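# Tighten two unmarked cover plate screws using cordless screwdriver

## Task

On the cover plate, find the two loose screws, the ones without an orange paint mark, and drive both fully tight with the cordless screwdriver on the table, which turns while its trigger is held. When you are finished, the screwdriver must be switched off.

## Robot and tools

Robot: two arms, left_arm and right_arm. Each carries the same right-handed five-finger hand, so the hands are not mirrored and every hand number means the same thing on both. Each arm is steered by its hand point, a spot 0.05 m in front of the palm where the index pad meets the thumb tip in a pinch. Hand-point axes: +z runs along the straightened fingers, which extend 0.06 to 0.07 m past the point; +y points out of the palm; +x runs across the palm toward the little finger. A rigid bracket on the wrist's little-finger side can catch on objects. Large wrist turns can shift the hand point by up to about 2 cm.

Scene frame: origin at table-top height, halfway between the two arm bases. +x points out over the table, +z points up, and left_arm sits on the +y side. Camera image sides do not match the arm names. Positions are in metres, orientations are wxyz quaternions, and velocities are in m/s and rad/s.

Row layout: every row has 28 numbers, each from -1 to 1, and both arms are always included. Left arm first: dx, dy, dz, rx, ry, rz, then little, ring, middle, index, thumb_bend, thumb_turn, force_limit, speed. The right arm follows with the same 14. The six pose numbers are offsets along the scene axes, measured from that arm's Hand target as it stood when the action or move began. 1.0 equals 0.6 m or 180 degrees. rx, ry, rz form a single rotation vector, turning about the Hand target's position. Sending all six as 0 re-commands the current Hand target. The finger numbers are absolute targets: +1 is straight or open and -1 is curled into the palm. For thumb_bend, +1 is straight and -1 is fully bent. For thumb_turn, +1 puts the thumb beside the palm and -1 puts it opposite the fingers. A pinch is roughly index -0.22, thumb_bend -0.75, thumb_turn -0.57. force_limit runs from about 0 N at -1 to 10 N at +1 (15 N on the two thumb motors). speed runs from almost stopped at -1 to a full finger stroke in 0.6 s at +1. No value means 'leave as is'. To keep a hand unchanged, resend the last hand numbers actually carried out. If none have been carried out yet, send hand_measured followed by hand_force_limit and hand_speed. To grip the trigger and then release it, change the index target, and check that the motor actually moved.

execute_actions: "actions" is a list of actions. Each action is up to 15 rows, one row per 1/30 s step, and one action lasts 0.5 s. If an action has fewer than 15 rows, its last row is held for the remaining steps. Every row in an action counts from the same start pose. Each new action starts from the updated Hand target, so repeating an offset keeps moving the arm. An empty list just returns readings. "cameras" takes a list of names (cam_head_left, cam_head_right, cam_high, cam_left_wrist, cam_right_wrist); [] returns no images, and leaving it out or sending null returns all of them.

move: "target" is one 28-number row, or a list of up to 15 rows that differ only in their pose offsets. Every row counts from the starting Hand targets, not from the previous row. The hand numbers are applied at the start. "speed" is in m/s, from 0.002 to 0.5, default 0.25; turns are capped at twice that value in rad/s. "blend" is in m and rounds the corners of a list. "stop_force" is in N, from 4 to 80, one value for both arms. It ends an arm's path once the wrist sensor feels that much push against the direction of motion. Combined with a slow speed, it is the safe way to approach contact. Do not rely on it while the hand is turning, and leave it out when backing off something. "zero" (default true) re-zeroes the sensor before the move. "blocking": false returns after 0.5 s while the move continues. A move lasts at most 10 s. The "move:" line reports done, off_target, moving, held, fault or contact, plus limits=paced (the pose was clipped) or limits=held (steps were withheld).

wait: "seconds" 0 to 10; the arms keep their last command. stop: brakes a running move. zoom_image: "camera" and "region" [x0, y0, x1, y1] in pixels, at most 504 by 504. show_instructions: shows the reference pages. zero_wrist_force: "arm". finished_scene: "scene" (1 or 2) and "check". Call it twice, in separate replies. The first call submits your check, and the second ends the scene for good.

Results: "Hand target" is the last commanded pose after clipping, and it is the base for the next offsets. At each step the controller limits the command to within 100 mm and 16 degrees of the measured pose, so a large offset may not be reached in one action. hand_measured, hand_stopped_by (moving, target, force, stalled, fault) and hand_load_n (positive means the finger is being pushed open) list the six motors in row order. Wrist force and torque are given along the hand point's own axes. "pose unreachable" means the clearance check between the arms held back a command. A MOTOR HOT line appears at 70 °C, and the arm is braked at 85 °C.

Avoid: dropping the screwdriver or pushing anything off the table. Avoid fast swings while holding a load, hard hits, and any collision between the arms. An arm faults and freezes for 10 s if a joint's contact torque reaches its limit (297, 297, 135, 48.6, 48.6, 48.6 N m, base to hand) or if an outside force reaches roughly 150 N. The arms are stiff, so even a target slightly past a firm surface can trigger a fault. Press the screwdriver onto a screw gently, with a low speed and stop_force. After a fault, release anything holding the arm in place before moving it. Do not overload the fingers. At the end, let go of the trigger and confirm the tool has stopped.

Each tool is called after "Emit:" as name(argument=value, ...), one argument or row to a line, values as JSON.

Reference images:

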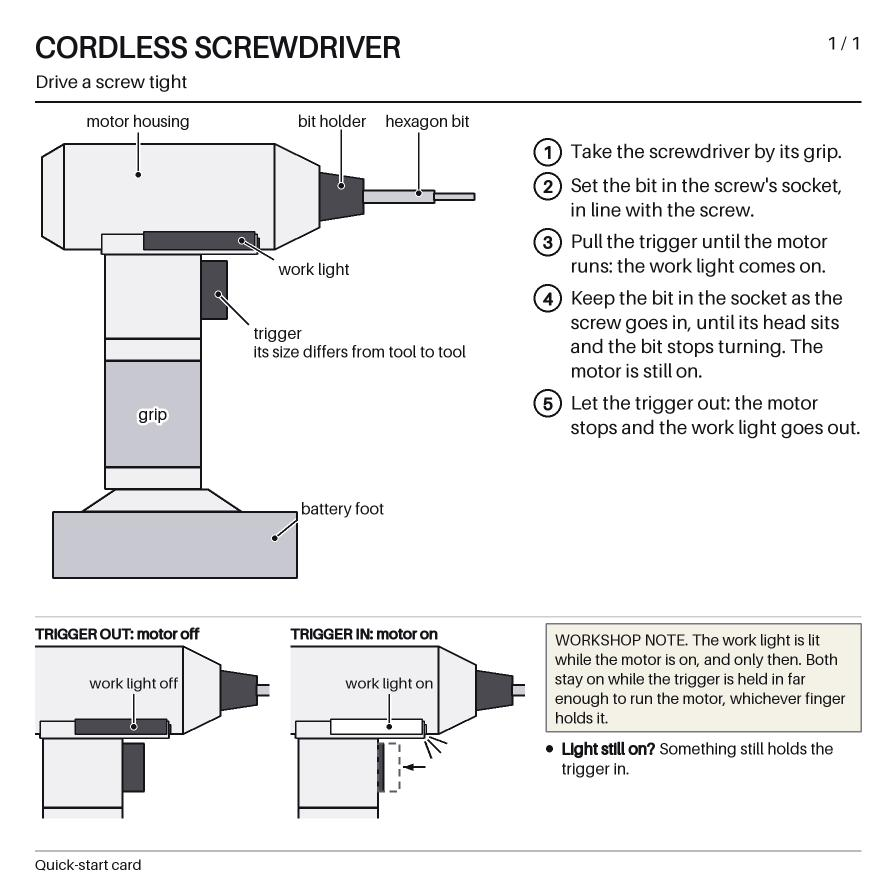

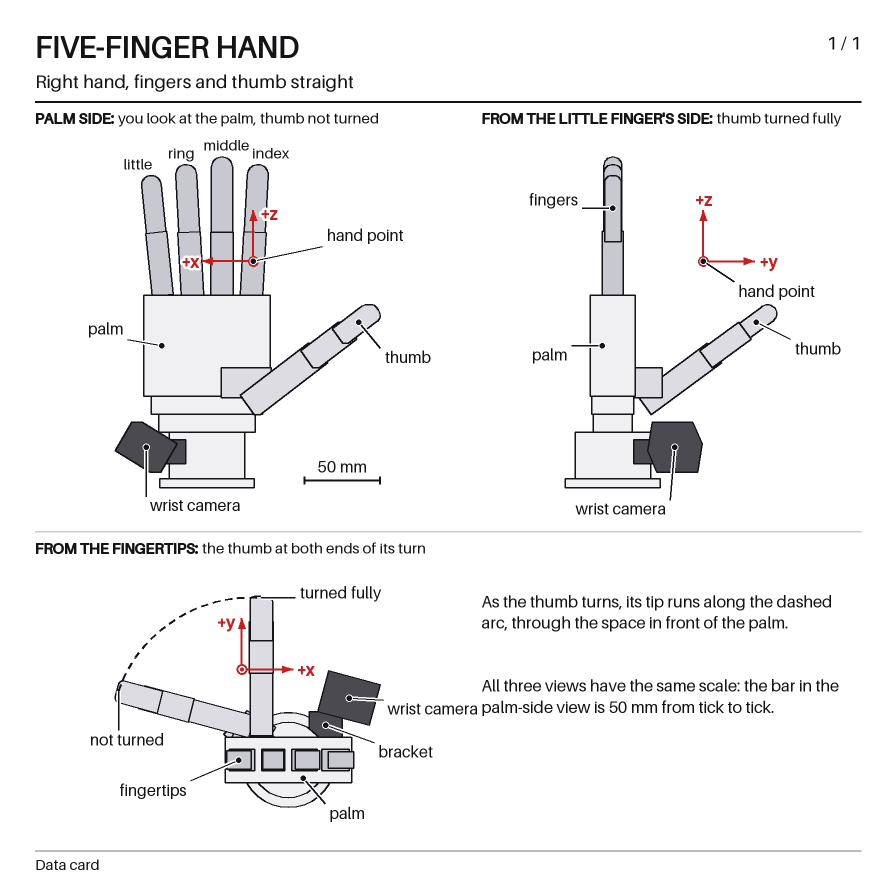

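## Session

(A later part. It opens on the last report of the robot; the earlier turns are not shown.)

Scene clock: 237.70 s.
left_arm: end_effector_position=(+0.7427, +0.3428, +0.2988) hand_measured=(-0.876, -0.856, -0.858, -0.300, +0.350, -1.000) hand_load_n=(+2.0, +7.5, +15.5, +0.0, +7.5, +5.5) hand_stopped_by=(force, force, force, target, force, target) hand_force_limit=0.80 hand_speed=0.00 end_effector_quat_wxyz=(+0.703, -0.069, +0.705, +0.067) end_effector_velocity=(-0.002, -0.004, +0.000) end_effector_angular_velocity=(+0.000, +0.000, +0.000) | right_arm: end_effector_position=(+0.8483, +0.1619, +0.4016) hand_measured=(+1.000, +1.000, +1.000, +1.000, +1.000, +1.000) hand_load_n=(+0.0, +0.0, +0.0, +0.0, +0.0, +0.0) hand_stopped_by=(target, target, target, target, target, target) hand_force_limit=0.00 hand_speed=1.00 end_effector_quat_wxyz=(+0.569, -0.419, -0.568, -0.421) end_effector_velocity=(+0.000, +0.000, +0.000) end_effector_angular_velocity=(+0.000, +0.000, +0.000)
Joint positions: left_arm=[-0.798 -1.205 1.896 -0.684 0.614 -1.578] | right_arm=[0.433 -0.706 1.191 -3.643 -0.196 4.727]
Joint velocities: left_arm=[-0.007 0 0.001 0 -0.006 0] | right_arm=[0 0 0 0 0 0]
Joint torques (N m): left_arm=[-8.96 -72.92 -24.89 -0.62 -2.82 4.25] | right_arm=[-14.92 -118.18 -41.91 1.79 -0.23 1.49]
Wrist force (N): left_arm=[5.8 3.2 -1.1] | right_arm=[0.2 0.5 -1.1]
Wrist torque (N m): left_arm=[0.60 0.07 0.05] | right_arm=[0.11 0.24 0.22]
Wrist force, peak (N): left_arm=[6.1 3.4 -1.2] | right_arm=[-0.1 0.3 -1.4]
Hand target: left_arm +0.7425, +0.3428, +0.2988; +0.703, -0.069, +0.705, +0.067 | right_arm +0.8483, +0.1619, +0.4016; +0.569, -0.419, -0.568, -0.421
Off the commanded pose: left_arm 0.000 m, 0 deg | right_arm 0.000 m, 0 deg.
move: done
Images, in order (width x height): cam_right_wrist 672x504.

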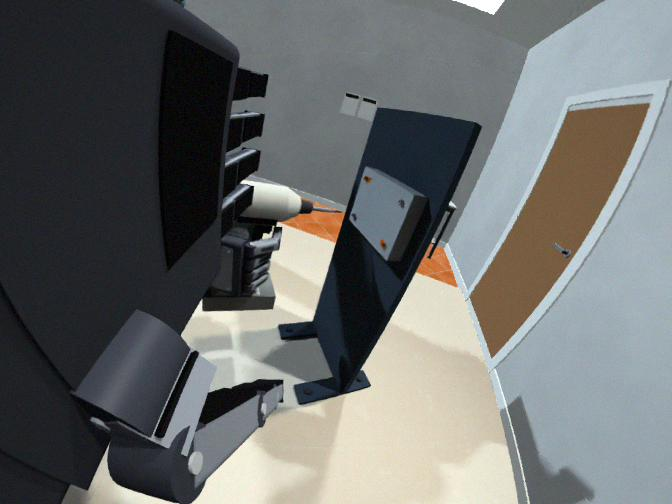

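Emit:
move(
  target=[0,0,0,0,0,0,-0.98,-0.98,-0.98,-0.3,-0.98,-1,0.8,0,-0.05,0.13,0.3,-0.2125,-0.0645,0,1,1,1,1,1,1,0,1],
  speed=0.2,
  cameras=["cam_right_wrist"],
)

Emit:
zoom_image(
  camera="cam_right_wrist",
  region=[310, 190, 380, 260],
)

Scene clock: 240.13 s.
left_arm: end_effector_position=(+0.7425, +0.3428, +0.2988) hand_measured=(-0.876, -0.856, -0.858, -0.300, +0.350, -1.000) hand_load_n=(+2.0, +7.5, +15.5, +0.0, +7.5, +5.5) hand_stopped_by=(force, force, force, target, force, target) hand_force_limit=0.80 hand_speed=0.00 end_effector_quat_wxyz=(+0.703, -0.069, +0.705, +0.067) end_effector_velocity=(+0.000, +0.001, +0.000) end_effector_angular_velocity=(+0.000, +0.000, +0.000) | right_arm: end_effector_position=(+0.8183, +0.2401, +0.5812) hand_measured=(+1.000, +1.000, +1.000, +1.000, +1.000, +1.000) hand_load_n=(+0.5, +0.0, +0.0, +0.0, +0.0, +0.0) hand_stopped_by=(target, target, target, target, target, target) hand_force_limit=0.00 hand_speed=1.00 end_effector_quat_wxyz=(-0.342, +0.538, +0.728, +0.252) end_effector_velocity=(+0.000, +0.000, +0.001) end_effector_angular_velocity=(-0.001, -0.001, -0.001)
Joint positions: left_arm=[-0.798 -1.205 1.896 -0.684 0.614 -1.578] | right_arm=[0.593 -0.947 0.856 -1.875 -0.766 3.667]
Joint velocities: left_arm=[0.001 0 0 0 0.001 0] | right_arm=[0 0 -0.003 0.002 -0.001 0.001]
Joint torques (N m): left_arm=[-15.13 -79.15 -30 -3.66 -1.7 1.39] | right_arm=[-11.42 -106.09 -50.55 -2.51 -0.01 1.85]
Wrist force (N): left_arm=[5.9 3.2 -1.2] | right_arm=[0.3 0.7 -0.3]
Wrist torque (N m): left_arm=[0.60 0.05 0.05] | right_arm=[0.16 0.05 0.17]
Wrist force, peak (N): left_arm=[6.3 3.3 -1.0] | right_arm=[-1.5 0.6 -2.1]
Hand target: left_arm +0.7425, +0.3428, +0.2988; +0.703, -0.069, +0.705, +0.067 | right_arm +0.8183, +0.2400, +0.5813; -0.342, +0.538, +0.728, +0.252
Off the commanded pose: left_arm 0.000 m, 0 deg | right_arm 0.000 m, 0 deg.
move: done
Images, in order (width x height): cam_right_wrist 672x504.

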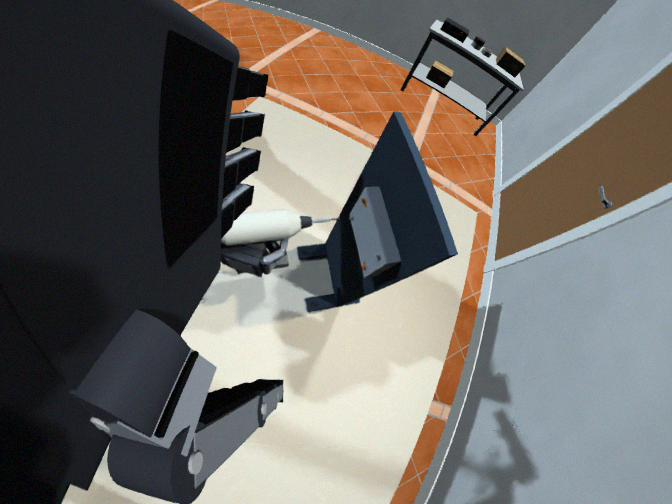

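Scaled by 7.200 from the camera's 672x504 image, which has a finer 960x720 frame.

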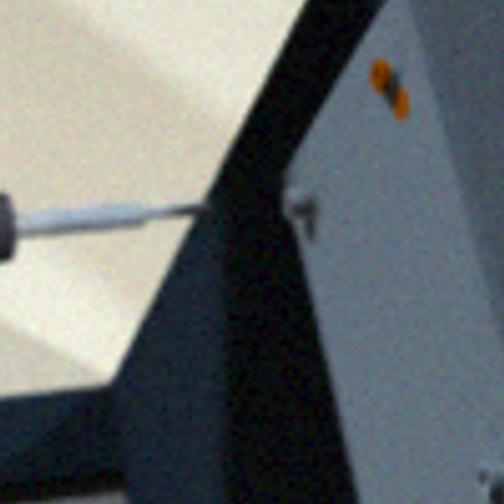

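Emit:
zoom_image(
  camera="cam_right_wrist",
  region=[328, 205, 358, 235],
)

Scaled by 16.800 from the camera's 672x504 image, which has a finer 960x720 frame.

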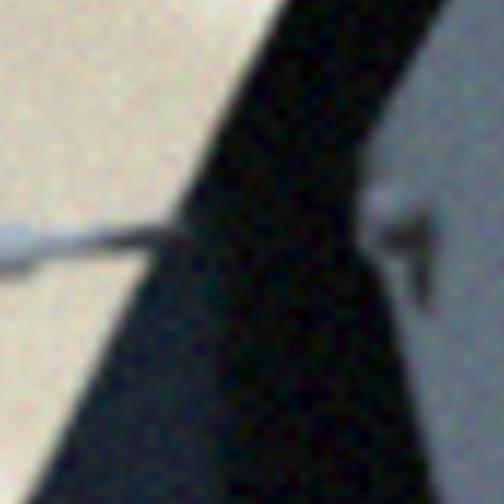

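Emit:
move(
  target=[0.0157,0.0124,-0.005,0,0,0,-0.98,-0.98,-0.98,-0.3,-0.98,-1,0.8,0,0,0,0,0,0,0,1,1,1,1,1,1,0,1],
  speed=0.04,
  cameras=["cam_right_wrist"],
)

Emit:
zoom_image(
  camera="cam_right_wrist",
  region=[328, 205, 358, 235],
)

Emit:
move(
  target=[0,0,0,0,0,0,-0.98,-0.98,-0.98,-0.3,-0.98,-1,0.8,0,0.05,-0.13,-0.3,0.2125,0.0645,0,1,1,1,1,1,1,0,1],
  speed=0.2,
  cameras=["cam_right_wrist"],
)

Emit:
zoom_image(
  camera="cam_right_wrist",
  region=[330, 200, 360, 230],
)

Scene clock: 241.97 s.
left_arm: end_effector_position=(+0.7521, +0.3503, +0.2957) hand_measured=(-0.876, -0.856, -0.858, -0.300, +0.350, -1.000) hand_load_n=(+2.0, +7.5, +15.5, +0.0, +7.5, +5.5) hand_stopped_by=(force, force, force, target, force, target) hand_force_limit=0.80 hand_speed=0.00 end_effector_quat_wxyz=(+0.703, -0.069, +0.705, +0.067) end_effector_velocity=(-0.001, -0.002, +0.001) end_effector_angular_velocity=(-0.001, -0.001, -0.001) | right_arm: end_effector_position=(+0.8183, +0.2400, +0.5813) hand_measured=(+1.000, +1.000, +1.000, +1.000, +1.000, +1.000) hand_load_n=(+0.0, +0.0, +0.0, +0.0, +0.0, +0.0) hand_stopped_by=(target, target, target, target, target, target) hand_force_limit=0.00 hand_speed=1.00 end_effector_quat_wxyz=(-0.342, +0.538, +0.728, +0.252) end_effector_velocity=(+0.000, +0.000, +0.000) end_effector_angular_velocity=(+0.000, +0.000, +0.000)
Joint positions: left_arm=[-0.78 -1.196 1.888 -0.686 0.632 -1.577] | right_arm=[0.593 -0.947 0.856 -1.874 -0.766 3.667]
Joint velocities: left_arm=[-0.002 -0.001 0 0 -0.001 0] | right_arm=[0 0 0 -0.001 0 0]
Joint torques (N m): left_arm=[-20.51 -74.49 -39.18 -4.22 -2.01 4.45] | right_arm=[-15.2 -111.12 -47.79 -3.73 0.2 1.86]
Wrist force (N): left_arm=[6.0 2.8 -1.0] | right_arm=[0.4 0.8 -0.5]
Wrist torque (N m): left_arm=[0.53 0.03 0.05] | right_arm=[0.17 0.04 0.19]
Wrist force, peak (N): left_arm=[6.2 3.5 -0.9] | right_arm=[0.4 0.9 -0.9]
Hand target: left_arm +0.7520, +0.3503, +0.2958; +0.703, -0.069, +0.705, +0.067 | right_arm +0.8183, +0.2400, +0.5813; -0.342, +0.538, +0.728, +0.252
Off the commanded pose: left_arm 0.000 m, 0 deg | right_arm 0.000 m, 0 deg.
move: done
Images, in order (width x height): cam_right_wrist 672x504.

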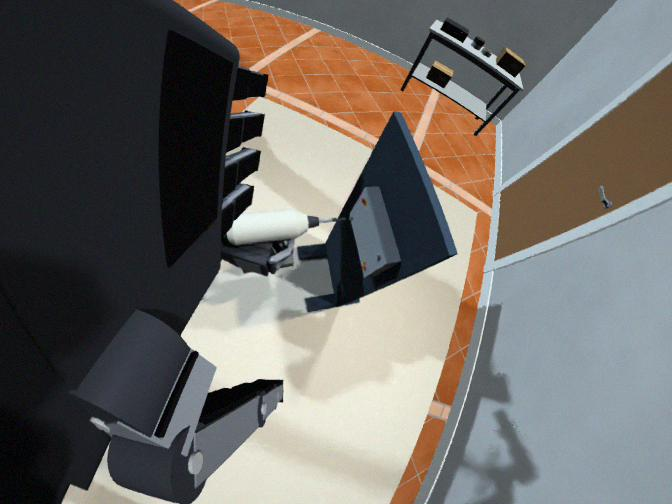

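Scaled by 16.800 from the camera's 672x504 image, which has a finer 960x720 frame.

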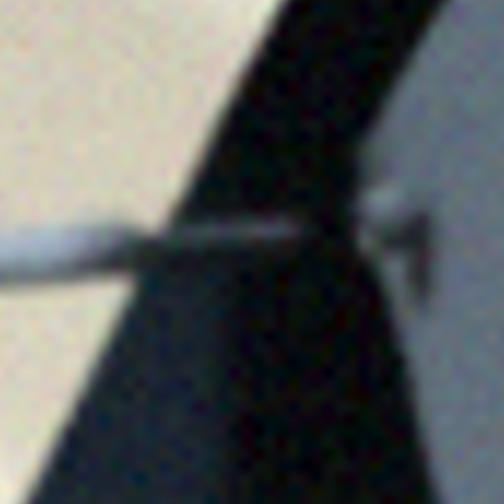

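Scene clock: 244.33 s.
left_arm: end_effector_position=(+0.7520, +0.3503, +0.2958) hand_measured=(-0.876, -0.856, -0.858, -0.300, +0.350, -1.000) hand_load_n=(+2.5, +7.5, +15.5, +0.0, +7.5, +5.5) hand_stopped_by=(force, force, force, target, force, target) hand_force_limit=0.80 hand_speed=0.00 end_effector_quat_wxyz=(+0.703, -0.069, +0.705, +0.067) end_effector_velocity=(+0.000, +0.001, -0.001) end_effector_angular_velocity=(+0.003, +0.002, +0.001) | right_arm: end_effector_position=(+0.8484, +0.1618, +0.4016) hand_measured=(+1.000, +1.000, +1.000, +1.000, +1.000, +1.000) hand_load_n=(+0.0, +0.0, +0.0, +0.0, +0.0, +0.0) hand_stopped_by=(target, target, target, target, target, target) hand_force_limit=0.00 hand_speed=1.00 end_effector_quat_wxyz=(+0.569, -0.419, -0.568, -0.421) end_effector_velocity=(+0.000, +0.000, +0.001) end_effector_angular_velocity=(+0.000, -0.001, +0.000)
Joint positions: left_arm=[-0.78 -1.196 1.888 -0.686 0.632 -1.577] | right_arm=[0.433 -0.706 1.191 -3.643 -0.195 4.727]
Joint velocities: left_arm=[0.001 0.001 0 0.001 0 0.001] | right_arm=[0 -0.001 0.001 0 0 -0.001]
Joint torques (N m): left_arm=[-12.46 -80.17 -28.17 1.05 -1.87 4.17] | right_arm=[13.91 -118.41 -30.28 1.41 2.25 -2.36]
Wrist force (N): left_arm=[6.0 3.0 -1.0] | right_arm=[-0.2 0.4 -1.0]
Wrist torque (N m): left_arm=[0.57 0.04 0.05] | right_arm=[0.08 0.29 0.20]
Wrist force, peak (N): left_arm=[6.1 3.5 -0.9] | right_arm=[-1.5 0.7 -1.8]
Hand target: left_arm +0.7520, +0.3503, +0.2958; +0.703, -0.069, +0.705, +0.067 | right_arm +0.8483, +0.1619, +0.4016; +0.569, -0.419, -0.568, -0.421
Off the commanded pose: left_arm 0.000 m, 0 deg | right_arm 0.000 m, 0 deg.
move: done
Images, in order (width x height): cam_right_wrist 672x504.

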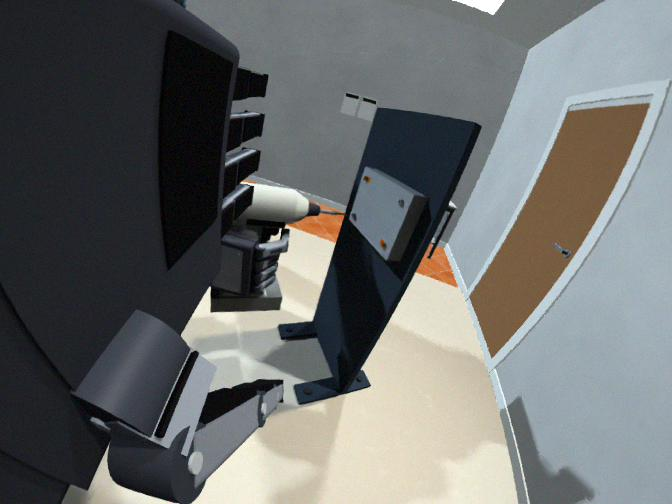

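Scaled by 16.800 from the camera's 672x504 image, which has a finer 960x720 frame.

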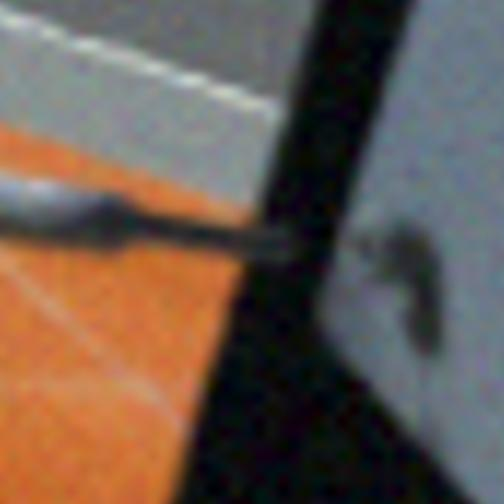

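Emit:
zoom_image(
  camera="cam_right_wrist",
  region=[344, 206, 360, 222],
)

Emit:
move(
  target=[0,0,0,0,0,0,-0.98,-0.98,-0.98,-0.3,-0.98,-1,0.8,0,-0.05,0.13,0.3,-0.2125,-0.0645,0,1,1,1,1,1,1,0,1],
  speed=0.2,
  cameras=["cam_right_wrist"],
)

Emit:
zoom_image(
  camera="cam_right_wrist",
  region=[340, 208, 358, 226],
)

Emit:
zoom_image(
  camera="cam_right_wrist",
  region=[340, 190, 400, 290],
)

Scaled by 31.500 from the camera's 672x504 image, which has a finer 960x720 frame.

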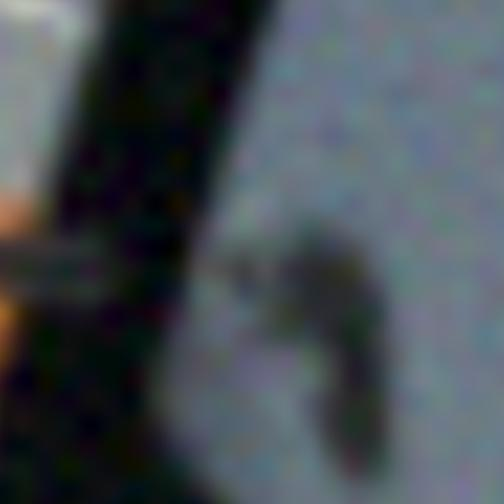

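Scene clock: 246.90 s.
left_arm: end_effector_position=(+0.7520, +0.3503, +0.2958) hand_measured=(-0.876, -0.856, -0.858, -0.300, +0.350, -1.000) hand_load_n=(+2.0, +7.5, +15.5, +0.0, +7.5, +5.0) hand_stopped_by=(force, force, force, target, force, target) hand_force_limit=0.80 hand_speed=0.00 end_effector_quat_wxyz=(+0.703, -0.069, +0.705, +0.067) end_effector_velocity=(+0.000, +0.001, +0.000) end_effector_angular_velocity=(-0.001, +0.000, +0.001) | right_arm: end_effector_position=(+0.8183, +0.2401, +0.5812) hand_measured=(+1.000, +1.000, +1.000, +1.000, +1.000, +1.000) hand_load_n=(+0.0, +0.0, +0.0, +0.0, +0.0, +0.0) hand_stopped_by=(target, target, target, target, target, target) hand_force_limit=0.00 hand_speed=1.00 end_effector_quat_wxyz=(-0.342, +0.538, +0.728, +0.252) end_effector_velocity=(+0.000, +0.000, +0.003) end_effector_angular_velocity=(+0.000, -0.002, -0.001)
Joint positions: left_arm=[-0.78 -1.196 1.888 -0.686 0.632 -1.577] | right_arm=[0.593 -0.947 0.856 -1.874 -0.766 3.667]
Joint velocities: left_arm=[0.001 0 0 0 0 -0.001] | right_arm=[0 -0.001 -0.003 0.001 -0.001 0.001]
Joint torques (N m): left_arm=[-12.12 -80.48 -35.7 0.12 -1.9 4.15] | right_arm=[-10.45 -106.47 -50 -2.6 0.26 1.78]
Wrist force (N): left_arm=[5.8 3.1 -1.0] | right_arm=[0.2 0.4 -0.4]
Wrist torque (N m): left_arm=[0.57 0.08 0.04] | right_arm=[0.12 0.06 0.16]
Wrist force, peak (N): left_arm=[6.3 3.3 -1.0] | right_arm=[-1.7 0.4 -1.6]
Hand target: left_arm +0.7520, +0.3503, +0.2958; +0.703, -0.069, +0.705, +0.067 | right_arm +0.8184, +0.2400, +0.5813; -0.342, +0.538, +0.728, +0.252
Off the commanded pose: left_arm 0.000 m, 0 deg | right_arm 0.000 m, 0 deg.
move: done
Images, in order (width x height): cam_right_wrist 672x504.

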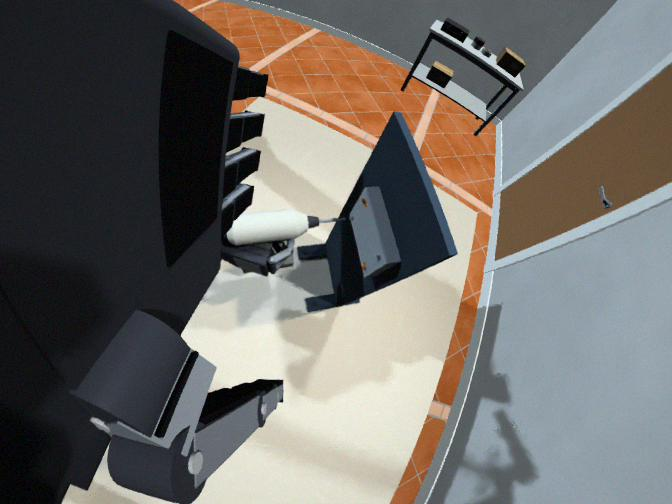

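Scaled by 28.000 from the camera's 672x504 image, which has a finer 960x720 frame.

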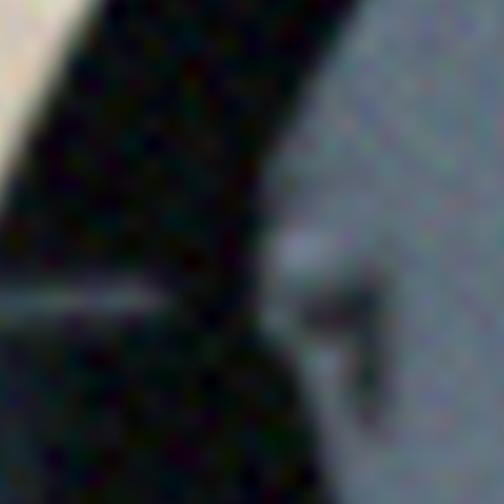

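Scaled by 5.040 from the camera's 672x504 image, which has a finer 960x720 frame.

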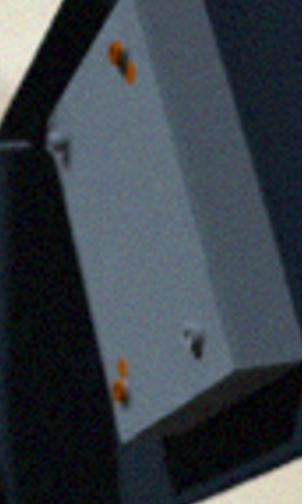

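Emit:
zoom_image(
  camera="cam_right_wrist",
  region=[368, 248, 386, 266],
)

Emit:
zoom_image(
  camera="cam_right_wrist",
  region=[355, 192, 373, 210],
)

Emit:
zoom_image(
  camera="cam_right_wrist",
  region=[354, 256, 372, 274],
)

Scaled by 28.000 from the camera's 672x504 image, which has a finer 960x720 frame.

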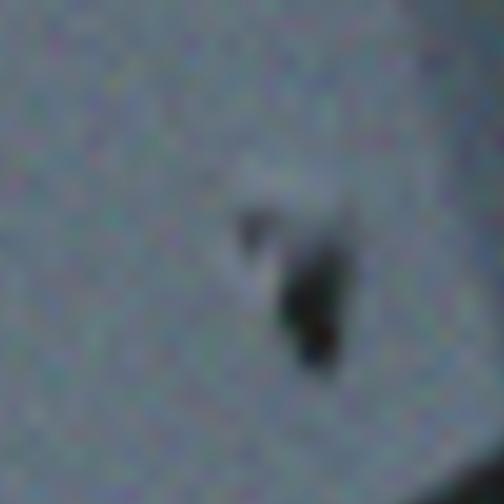

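Scaled by 28.000 from the camera's 672x504 image, which has a finer 960x720 frame.

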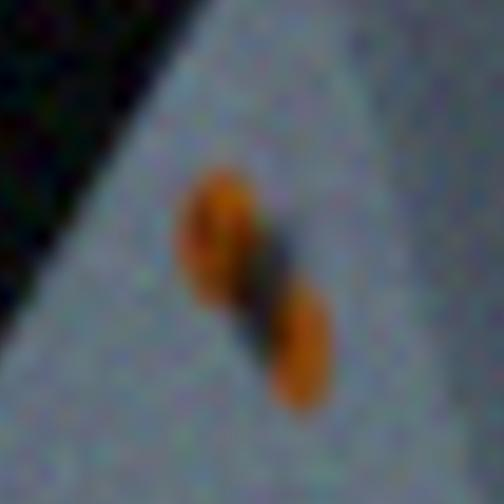

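Scaled by 28.000 from the camera's 672x504 image, which has a finer 960x720 frame.

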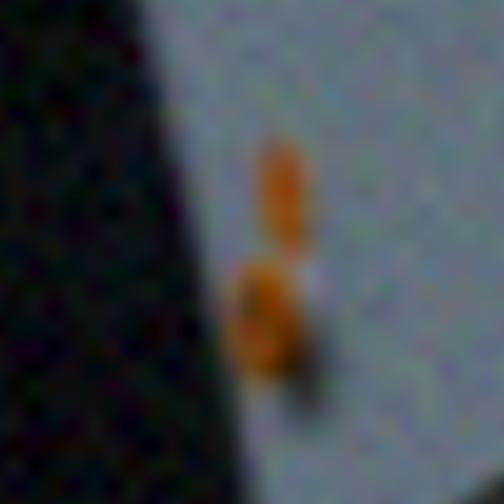

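Emit:
move(
  target=[0,0,0,0,0,0,-0.98,-0.98,-0.98,-0.3,-0.98,-1,0.8,0,-0.13,-0.06,-0.05,0,0,0,1,1,1,1,1,1,0,1],
  speed=0.2,
  cameras=["cam_right_wrist"],
)

Scene clock: 248.57 s.
left_arm: end_effector_position=(+0.7520, +0.3503, +0.2958) hand_measured=(-0.876, -0.856, -0.858, -0.300, +0.350, -1.000) hand_load_n=(+2.0, +7.5, +15.5, +0.0, +7.5, +5.5) hand_stopped_by=(force, force, force, target, force, target) hand_force_limit=0.80 hand_speed=0.00 end_effector_quat_wxyz=(+0.703, -0.069, +0.705, +0.067) end_effector_velocity=(+0.000, +0.001, +0.000) end_effector_angular_velocity=(+0.000, +0.000, +0.001) | right_arm: end_effector_position=(+0.7402, +0.2040, +0.5512) hand_measured=(+1.000, +1.000, +1.000, +1.000, +1.000, +1.000) hand_load_n=(+0.0, +0.0, +0.0, +0.0, +0.0, +0.0) hand_stopped_by=(target, target, target, target, target, target) hand_force_limit=0.00 hand_speed=1.00 end_effector_quat_wxyz=(-0.342, +0.538, +0.728, +0.252) end_effector_velocity=(+0.000, -0.001, -0.001) end_effector_angular_velocity=(-0.001, +0.001, +0.000)
Joint positions: left_arm=[-0.78 -1.196 1.888 -0.686 0.632 -1.577] | right_arm=[0.613 -1.102 1.153 -2.035 -0.774 3.693]
Joint velocities: left_arm=[0.001 0 0 0 0 0] | right_arm=[0 -0.001 0.002 0 0 0]
Joint torques (N m): left_arm=[-9.81 -81.27 -39.83 -0.7 -1.59 3.66] | right_arm=[-13.42 -99.03 -39.23 -4.37 3.35 -2.3]
Wrist force (N): left_arm=[5.7 3.2 -1.3] | right_arm=[0.0 0.4 -0.5]
Wrist torque (N m): left_arm=[0.61 0.09 0.04] | right_arm=[0.13 0.09 0.17]
Wrist force, peak (N): left_arm=[6.2 3.3 -1.1] | right_arm=[0.7 2.6 -0.7]
Hand target: left_arm +0.7520, +0.3503, +0.2958; +0.703, -0.069, +0.705, +0.067 | right_arm +0.7403, +0.2040, +0.5512; -0.342, +0.538, +0.728, +0.252
Off the commanded pose: left_arm 0.000 m, 0 deg | right_arm 0.000 m, 0 deg.
move: done
Images, in order (width x height): cam_right_wrist 672x504.

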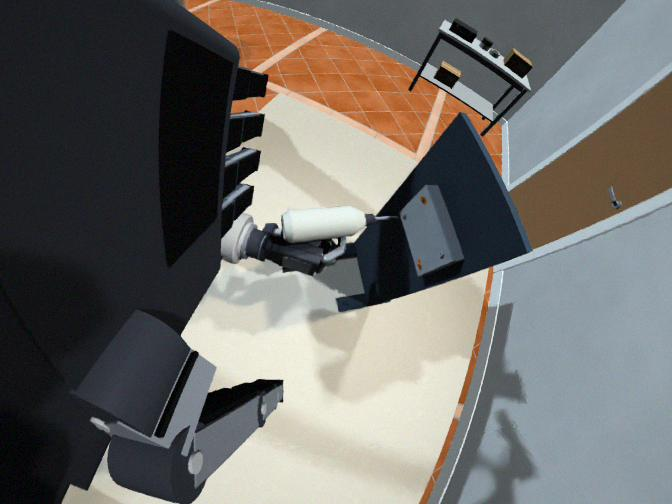

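Emit:
zoom_image(
  camera="cam_right_wrist",
  region=[388, 206, 412, 230],
)

Emit:
zoom_image(
  camera="cam_right_wrist",
  region=[358, 190, 416, 248],
)

Scaled by 21.000 from the camera's 672x504 image, which has a finer 960x720 frame.

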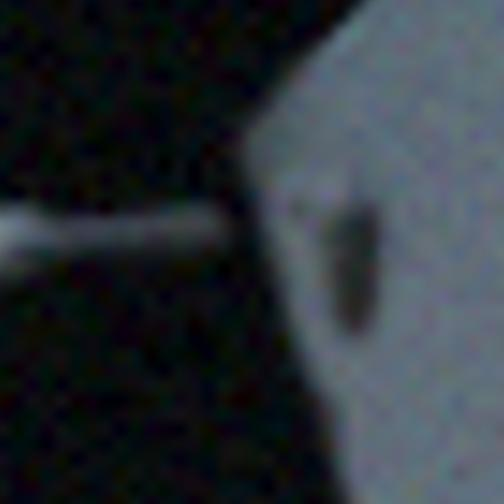

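Scaled by 8.690 from the camera's 672x504 image, which has a finer 960x720 frame.

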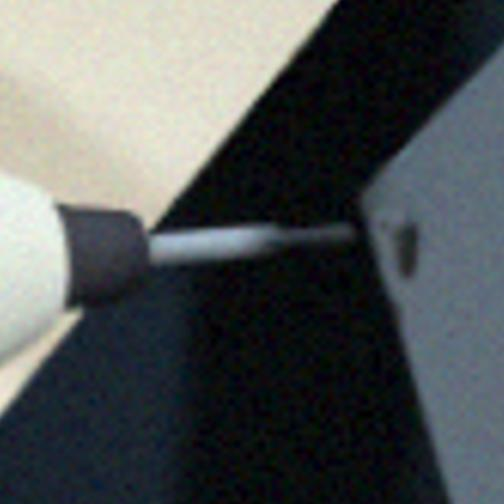

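Emit:
move(
  target=[0.0033,0.0039,0.0007,0,0,0,-0.98,-0.98,-0.98,-0.3,-0.98,-1,0.8,0,0,0,0,0,0,0,1,1,1,1,1,1,0,1],
  speed=0.03,
  cameras=["cam_right_wrist"],
)

Emit:
zoom_image(
  camera="cam_right_wrist",
  region=[388, 206, 412, 230],
)

Emit:
move(
  target=[0,0,0,0,0,0,-0.98,-0.98,-0.98,-0.3,-0.98,-1,0.8,0,0.15,-0.13,-0.25,0.2125,0.0645,0,1,1,1,1,1,1,0,1],
  speed=0.2,
  cameras=["cam_right_wrist"],
)

Emit:
zoom_image(
  camera="cam_right_wrist",
  region=[330, 200, 360, 230],
)

Scene clock: 249.73 s.
left_arm: end_effector_position=(+0.7540, +0.3527, +0.2962) hand_measured=(-0.876, -0.856, -0.858, -0.300, +0.350, -1.000) hand_load_n=(+2.5, +7.5, +15.5, +0.0, +7.5, +5.5) hand_stopped_by=(force, force, force, target, force, target) hand_force_limit=0.80 hand_speed=0.00 end_effector_quat_wxyz=(+0.703, -0.069, +0.705, +0.067) end_effector_velocity=(+0.000, +0.000, +0.000) end_effector_angular_velocity=(-0.002, +0.000, -0.001) | right_arm: end_effector_position=(+0.7403, +0.2040, +0.5512) hand_measured=(+1.000, +1.000, +1.000, +1.000, +1.000, +1.000) hand_load_n=(+0.0, +0.0, +0.0, +0.0, +0.0, +0.0) hand_stopped_by=(target, target, target, target, target, target) hand_force_limit=0.00 hand_speed=1.00 end_effector_quat_wxyz=(-0.342, +0.538, +0.728, +0.252) end_effector_velocity=(+0.000, +0.000, +0.001) end_effector_angular_velocity=(+0.000, +0.000, +0.000)
Joint positions: left_arm=[-0.776 -1.195 1.887 -0.685 0.637 -1.577] | right_arm=[0.613 -1.102 1.153 -2.035 -0.773 3.693]
Joint velocities: left_arm=[0 0 0 0 0 -0.002] | right_arm=[0 -0.001 0 0 0 0]
Joint torques (N m): left_arm=[-3.06 -47.26 -47.14 0.55 0.86 4.28] | right_arm=[-15.13 -98.96 -41.98 -7.14 3.42 -2.4]
Wrist force (N): left_arm=[5.7 2.8 -1.1] | right_arm=[0.5 0.7 -0.4]
Wrist torque (N m): left_arm=[0.53 0.09 0.03] | right_arm=[0.16 0.03 0.20]
Wrist force, peak (N): left_arm=[6.3 3.0 -0.9] | right_arm=[0.5 0.9 -0.3]
Hand target: left_arm +0.7540, +0.3526, +0.2962; +0.703, -0.069, +0.705, +0.067 | right_arm +0.7403, +0.2040, +0.5512; -0.342, +0.538, +0.728, +0.252
Off the commanded pose: left_arm 0.000 m, 0 deg | right_arm 0.000 m, 0 deg.
move: done
Images, in order (width x height): cam_right_wrist 672x504.

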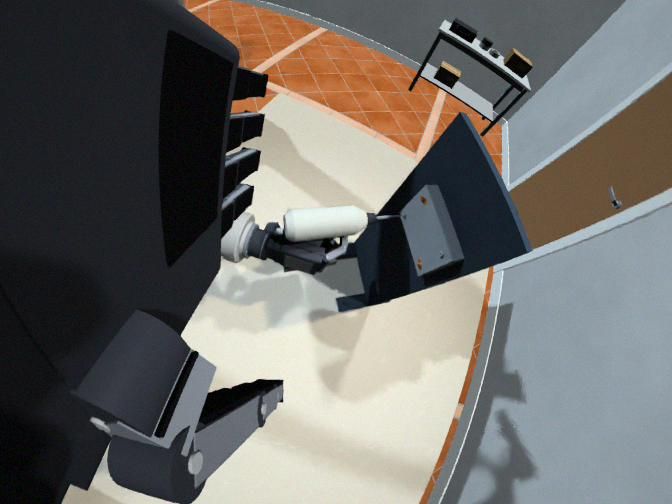

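Scaled by 21.000 from the camera's 672x504 image, which has a finer 960x720 frame.

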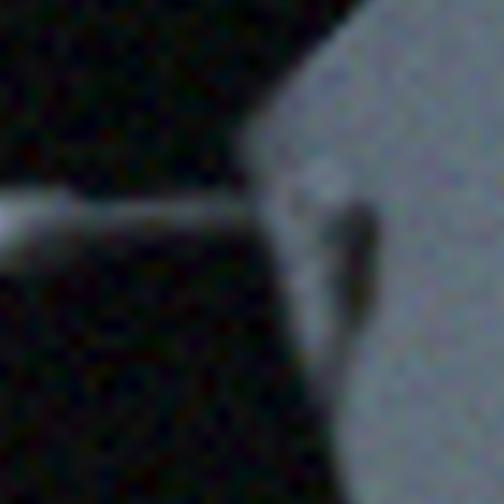

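Scene clock: 252.13 s.
left_arm: end_effector_position=(+0.7540, +0.3526, +0.2962) hand_measured=(-0.876, -0.856, -0.858, -0.300, +0.350, -1.000) hand_load_n=(+2.0, +7.5, +15.5, +0.0, +7.5, +5.5) hand_stopped_by=(force, force, force, target, force, target) hand_force_limit=0.80 hand_speed=0.00 end_effector_quat_wxyz=(+0.703, -0.069, +0.705, +0.067) end_effector_velocity=(+0.000, +0.000, +0.000) end_effector_angular_velocity=(+0.001, +0.000, +0.000) | right_arm: end_effector_position=(+0.8303, +0.1259, +0.4016) hand_measured=(+1.000, +1.000, +1.000, +1.000, +1.000, +1.000) hand_load_n=(+0.0, +0.0, +0.0, +0.0, +0.0, +0.0) hand_stopped_by=(target, target, target, target, target, target) hand_force_limit=0.00 hand_speed=1.00 end_effector_quat_wxyz=(+0.569, -0.419, -0.568, -0.421) end_effector_velocity=(+0.001, +0.000, -0.003) end_effector_angular_velocity=(-0.002, +0.002, +0.000)
Joint positions: left_arm=[-0.776 -1.195 1.887 -0.685 0.637 -1.577] | right_arm=[0.408 -0.761 1.296 -3.696 -0.17 4.73]
Joint velocities: left_arm=[0 0 0 0 0 0.001] | right_arm=[0 0.001 0.002 0.005 0 -0.005]
Joint torques (N m): left_arm=[-12.66 -45.06 -26.86 -4.86 -1.09 3.72] | right_arm=[-2.86 -114.97 -28.83 2.14 1.8 -2.33]
Wrist force (N): left_arm=[5.5 2.9 -1.0] | right_arm=[-0.1 0.3 -1.1]
Wrist torque (N m): left_arm=[0.54 0.11 0.02] | right_arm=[0.10 0.30 0.18]
Wrist force, peak (N): left_arm=[6.3 3.4 -1.5] | right_arm=[-1.9 0.6 -1.7]
Hand target: left_arm +0.7540, +0.3526, +0.2962; +0.703, -0.069, +0.705, +0.067 | right_arm +0.8303, +0.1258, +0.4016; +0.569, -0.419, -0.568, -0.421
Off the commanded pose: left_arm 0.000 m, 0 deg | right_arm 0.000 m, 0 deg.
move: done
Images, in order (width x height): cam_right_wrist 672x504.

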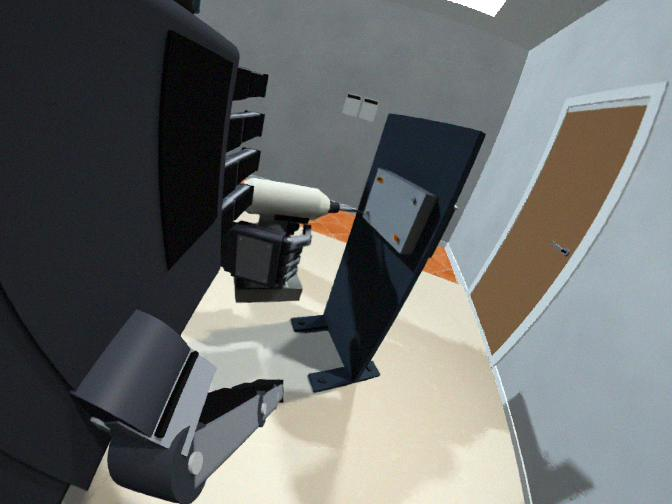

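Scaled by 16.800 from the camera's 672x504 image, which has a finer 960x720 frame.

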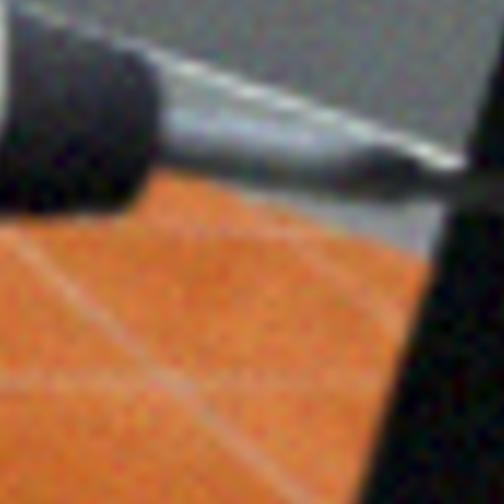

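Emit:
zoom_image(
  camera="cam_right_wrist",
  region=[348, 200, 378, 230],
)

Emit:
zoom_image(
  camera="cam_right_wrist",
  region=[356, 204, 372, 220],
)

Scaled by 16.800 from the camera's 672x504 image, which has a finer 960x720 frame.

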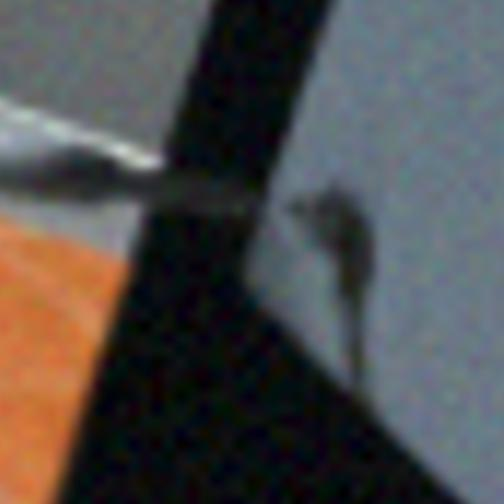

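Scaled by 31.500 from the camera's 672x504 image, which has a finer 960x720 frame.

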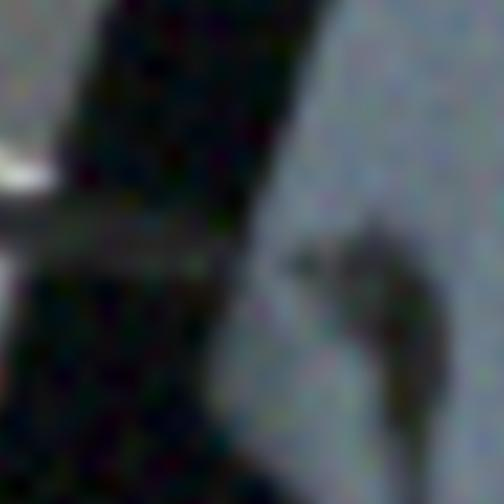

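Emit:
move(
  target=[
    [-0.0003,0.0004,-0.0003,0,0,0,-0.98,-0.98,-0.98,-0.3,-0.98,-1,0.8,0,0,0,0,0,0,0,1,1,1,1,1,1,0,1],
    [0.0127,0.0108,-0.0003,0,0,0,-0.98,-0.98,-0.98,-0.3,-0.98,-1,0.8,0,0,0,0,0,0,0,1,1,1,1,1,1,0,1],
  ],
  speed=0.008,
  stop_force=5,
  cameras=["cam_right_wrist"],
)

Emit:
zoom_image(
  camera="cam_right_wrist",
  region=[348, 200, 378, 230],
)

Scene clock: 254.37 s.
left_arm: end_effector_position=(+0.7574, +0.3557, +0.2960) hand_measured=(-0.876, -0.856, -0.858, -0.300, +0.350, -1.000) hand_load_n=(+2.5, +7.5, +15.5, +0.0, +8.0, +5.0) hand_stopped_by=(force, force, force, target, force, target) hand_force_limit=0.80 hand_speed=0.00 end_effector_quat_wxyz=(+0.703, -0.069, +0.705, +0.067) end_effector_velocity=(+0.000, +0.000, +0.000) end_effector_angular_velocity=(+0.001, +0.000, +0.001) | right_arm: end_effector_position=(+0.8303, +0.1258, +0.4016) hand_measured=(+1.000, +1.000, +1.000, +1.000, +1.000, +1.000) hand_load_n=(+0.0, +0.0, +0.0, +0.0, +0.0, +0.0) hand_stopped_by=(target, target, target, target, target, target) hand_force_limit=0.00 hand_speed=1.00 end_effector_quat_wxyz=(+0.569, -0.419, -0.568, -0.421) end_effector_velocity=(+0.001, +0.000, -0.003) end_effector_angular_velocity=(-0.002, +0.003, +0.000)
Joint positions: left_arm=[-0.769 -1.193 1.884 -0.684 0.644 -1.577] | right_arm=[0.408 -0.761 1.296 -3.696 -0.17 4.73]
Joint velocities: left_arm=[0 0 0 -0.001 0 0.001] | right_arm=[0 0.002 0 0.002 0 0]
Joint torques (N m): left_arm=[-11.11 -82.49 -25.74 -4.62 -2.64 2.7] | right_arm=[-13.31 -113.86 -34.16 0.97 1.71 -2.43]
Wrist force (N): left_arm=[6.1 2.0 -3.3] | right_arm=[0.2 0.2 -0.9]
Wrist torque (N m): left_arm=[0.58 0.05 0.06] | right_arm=[0.06 0.24 0.20]
Wrist force, peak (N): left_arm=[9.1 -3.0 -14.1] | right_arm=[-0.2 0.4 -1.6]
Hand target: left_arm +0.7574, +0.3557, +0.2960; +0.703, -0.069, +0.705, +0.067 | right_arm +0.8303, +0.1258, +0.4016; +0.569, -0.419, -0.568, -0.421
Off the commanded pose: left_arm 0.005 m, 0 deg | right_arm 0.000 m, 0 deg.
move: contact (left_arm); path passed 1 of 2 targets
Images, in order (width x height): cam_right_wrist 672x504.

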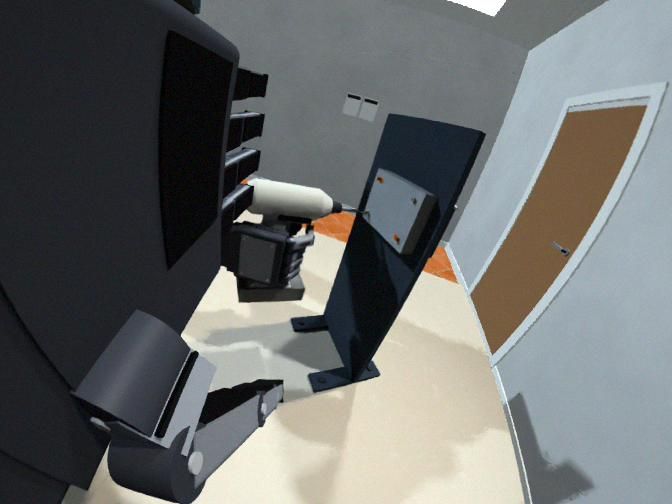

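Scaled by 16.800 from the camera's 672x504 image, which has a finer 960x720 frame.

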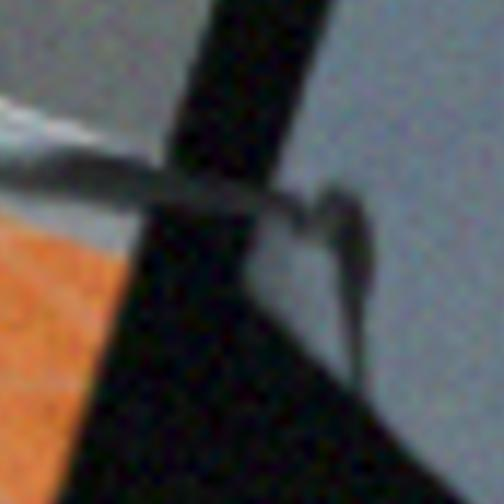

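Emit:
execute_actions(
  actions=[
    [[0,0,0,0,0,0,-0.98,-0.98,-0.98,-0.98,-0.98,-1,0.8,-0.3,0,0,0,0,0,0,1,1,1,1,1,1,0,1]],
    [[0,0,0,0,0,0,-0.98,-0.98,-0.98,-0.98,-0.98,-1,0.8,-0.3,0,0,0,0,0,0,1,1,1,1,1,1,0,1]],
  ],
  cameras=[],
)

Emit:
move(
  target=[0.00392,0.00311,0,0,0,0,-0.98,-0.98,-0.98,-0.98,-0.98,-1,0.8,-0.3,0,0,0,0,0,0,1,1,1,1,1,1,0,1],
  speed=0.008,
  stop_force=6,
  cameras=["cam_right_wrist"],
)

Emit:
zoom_image(
  camera="cam_right_wrist",
  region=[348, 200, 378, 230],
)

Scene clock: 255.83 s.
left_arm: end_effector_position=(+0.7574, +0.3557, +0.2960) hand_measured=(-0.876, -0.856, -0.858, -0.760, +0.350, -1.000) hand_load_n=(+2.0, +7.0, +15.0, +9.5, +7.5, +4.5) hand_stopped_by=(force, force, force, force, force, target) hand_force_limit=0.80 hand_speed=-0.30 end_effector_quat_wxyz=(+0.703, -0.069, +0.705, +0.067) end_effector_velocity=(+0.000, +0.001, +0.000) end_effector_angular_velocity=(+0.000, +0.000, +0.001) | right_arm: end_effector_position=(+0.8303, +0.1258, +0.4016) hand_measured=(+1.000, +1.000, +1.000, +1.000, +1.000, +1.000) hand_load_n=(+0.0, +0.5, +0.0, +0.0, +0.0, +0.0) hand_stopped_by=(target, target, target, target, target, target) hand_force_limit=0.00 hand_speed=1.00 end_effector_quat_wxyz=(+0.569, -0.419, -0.568, -0.421) end_effector_velocity=(+0.000, +0.000, +0.002) end_effector_angular_velocity=(+0.001, -0.003, +0.000)
Joint positions: left_arm=[-0.769 -1.193 1.884 -0.684 0.644 -1.577] | right_arm=[0.408 -0.761 1.296 -3.696 -0.17 4.73]
Joint velocities: left_arm=[0.001 0 0 0 0 -0.001] | right_arm=[0 -0.001 0 -0.001 0 0]
Joint torques (N m): left_arm=[-11.19 -80.94 -29.2 -3.52 -1.48 1.66] | right_arm=[-12.74 -112.56 -37.06 0.05 1.52 -2.24]
Wrist force (N): left_arm=[6.0 3.0 -1.8] | right_arm=[-0.1 0.3 -0.9]
Wrist torque (N m): left_arm=[0.61 0.05 0.06] | right_arm=[0.09 0.28 0.19]
Wrist force, peak (N): left_arm=[6.8 1.9 -3.4] | right_arm=[-0.3 0.4 -1.5]
Hand target: left_arm +0.7574, +0.3557, +0.2960; +0.703, -0.069, +0.705, +0.067 | right_arm +0.8303, +0.1258, +0.4016; +0.569, -0.419, -0.568, -0.421
Off the commanded pose: left_arm 0.000 m, 0 deg | right_arm 0.000 m, 0 deg.
No camera images: "cameras" was empty.

Scene clock: 256.63 s.
left_arm: end_effector_position=(+0.7575, +0.3559, +0.2960) hand_measured=(-0.876, -0.856, -0.858, -0.760, +0.350, -1.000) hand_load_n=(+2.5, +7.5, +15.0, +9.5, +7.5, +3.5) hand_stopped_by=(force, force, force, force, force, target) hand_force_limit=0.80 hand_speed=-0.30 end_effector_quat_wxyz=(+0.703, -0.069, +0.705, +0.067) end_effector_velocity=(+0.000, +0.000, +0.000) end_effector_angular_velocity=(+0.001, +0.000, -0.001) | right_arm: end_effector_position=(+0.8303, +0.1258, +0.4016) hand_measured=(+1.000, +1.000, +1.000, +1.000, +1.000, +1.000) hand_load_n=(+0.0, +0.0, +0.0, +0.0, +0.0, +0.0) hand_stopped_by=(target, target, target, target, target, target) hand_force_limit=0.00 hand_speed=1.00 end_effector_quat_wxyz=(+0.569, -0.419, -0.568, -0.421) end_effector_velocity=(+0.000, +0.000, +0.001) end_effector_angular_velocity=(+0.000, +0.000, +0.000)
Joint positions: left_arm=[-0.768 -1.193 1.883 -0.684 0.644 -1.577] | right_arm=[0.408 -0.761 1.296 -3.696 -0.17 4.73]
Joint velocities: left_arm=[0 0 0 0 0 0.002] | right_arm=[0 -0.001 0 0 0 0.001]
Joint torques (N m): left_arm=[-8.64 -76.87 -30.18 -2.69 -2.95 1.58] | right_arm=[-13.34 -112.73 -38.79 -0.5 1.4 -2.15]
Wrist force (N): left_arm=[6.2 2.4 -3.7] | right_arm=[0.0 0.6 -0.9]
Wrist torque (N m): left_arm=[0.57 -0.04 0.07] | right_arm=[0.13 0.27 0.21]
Wrist force, peak (N): left_arm=[6.8 0.9 -10.1] | right_arm=[0.2 0.6 -1.4]
Hand target: left_arm +0.7574, +0.3559, +0.2960; +0.703, -0.069, +0.705, +0.067 | right_arm +0.8303, +0.1258, +0.4016; +0.569, -0.419, -0.568, -0.421
Off the commanded pose: left_arm 0.003 m, 0 deg | right_arm 0.000 m, 0 deg.
move: contact (left_arm)
Images, in order (width x height): cam_right_wrist 672x504.

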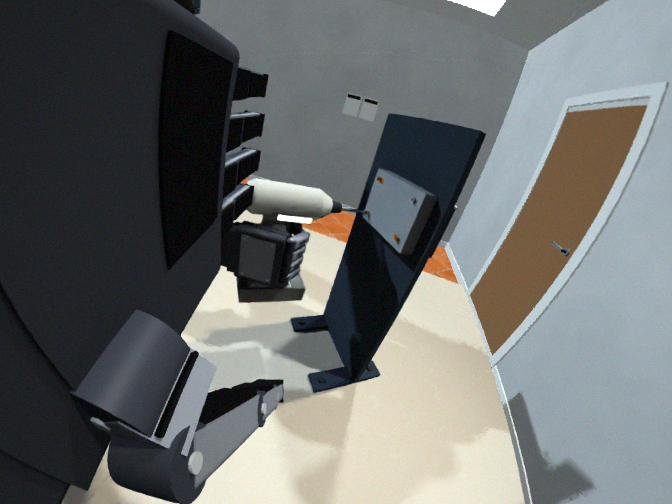

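Scaled by 16.800 from the camera's 672x504 image, which has a finer 960x720 frame.

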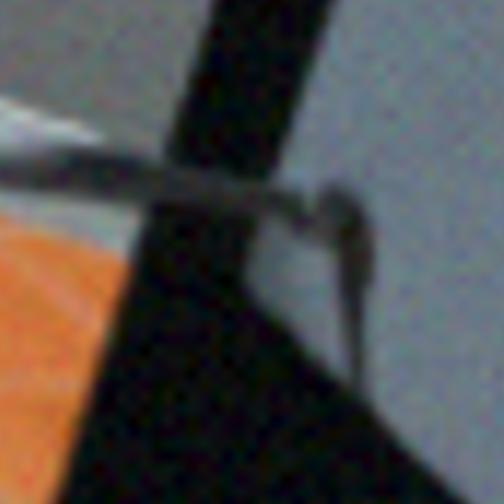

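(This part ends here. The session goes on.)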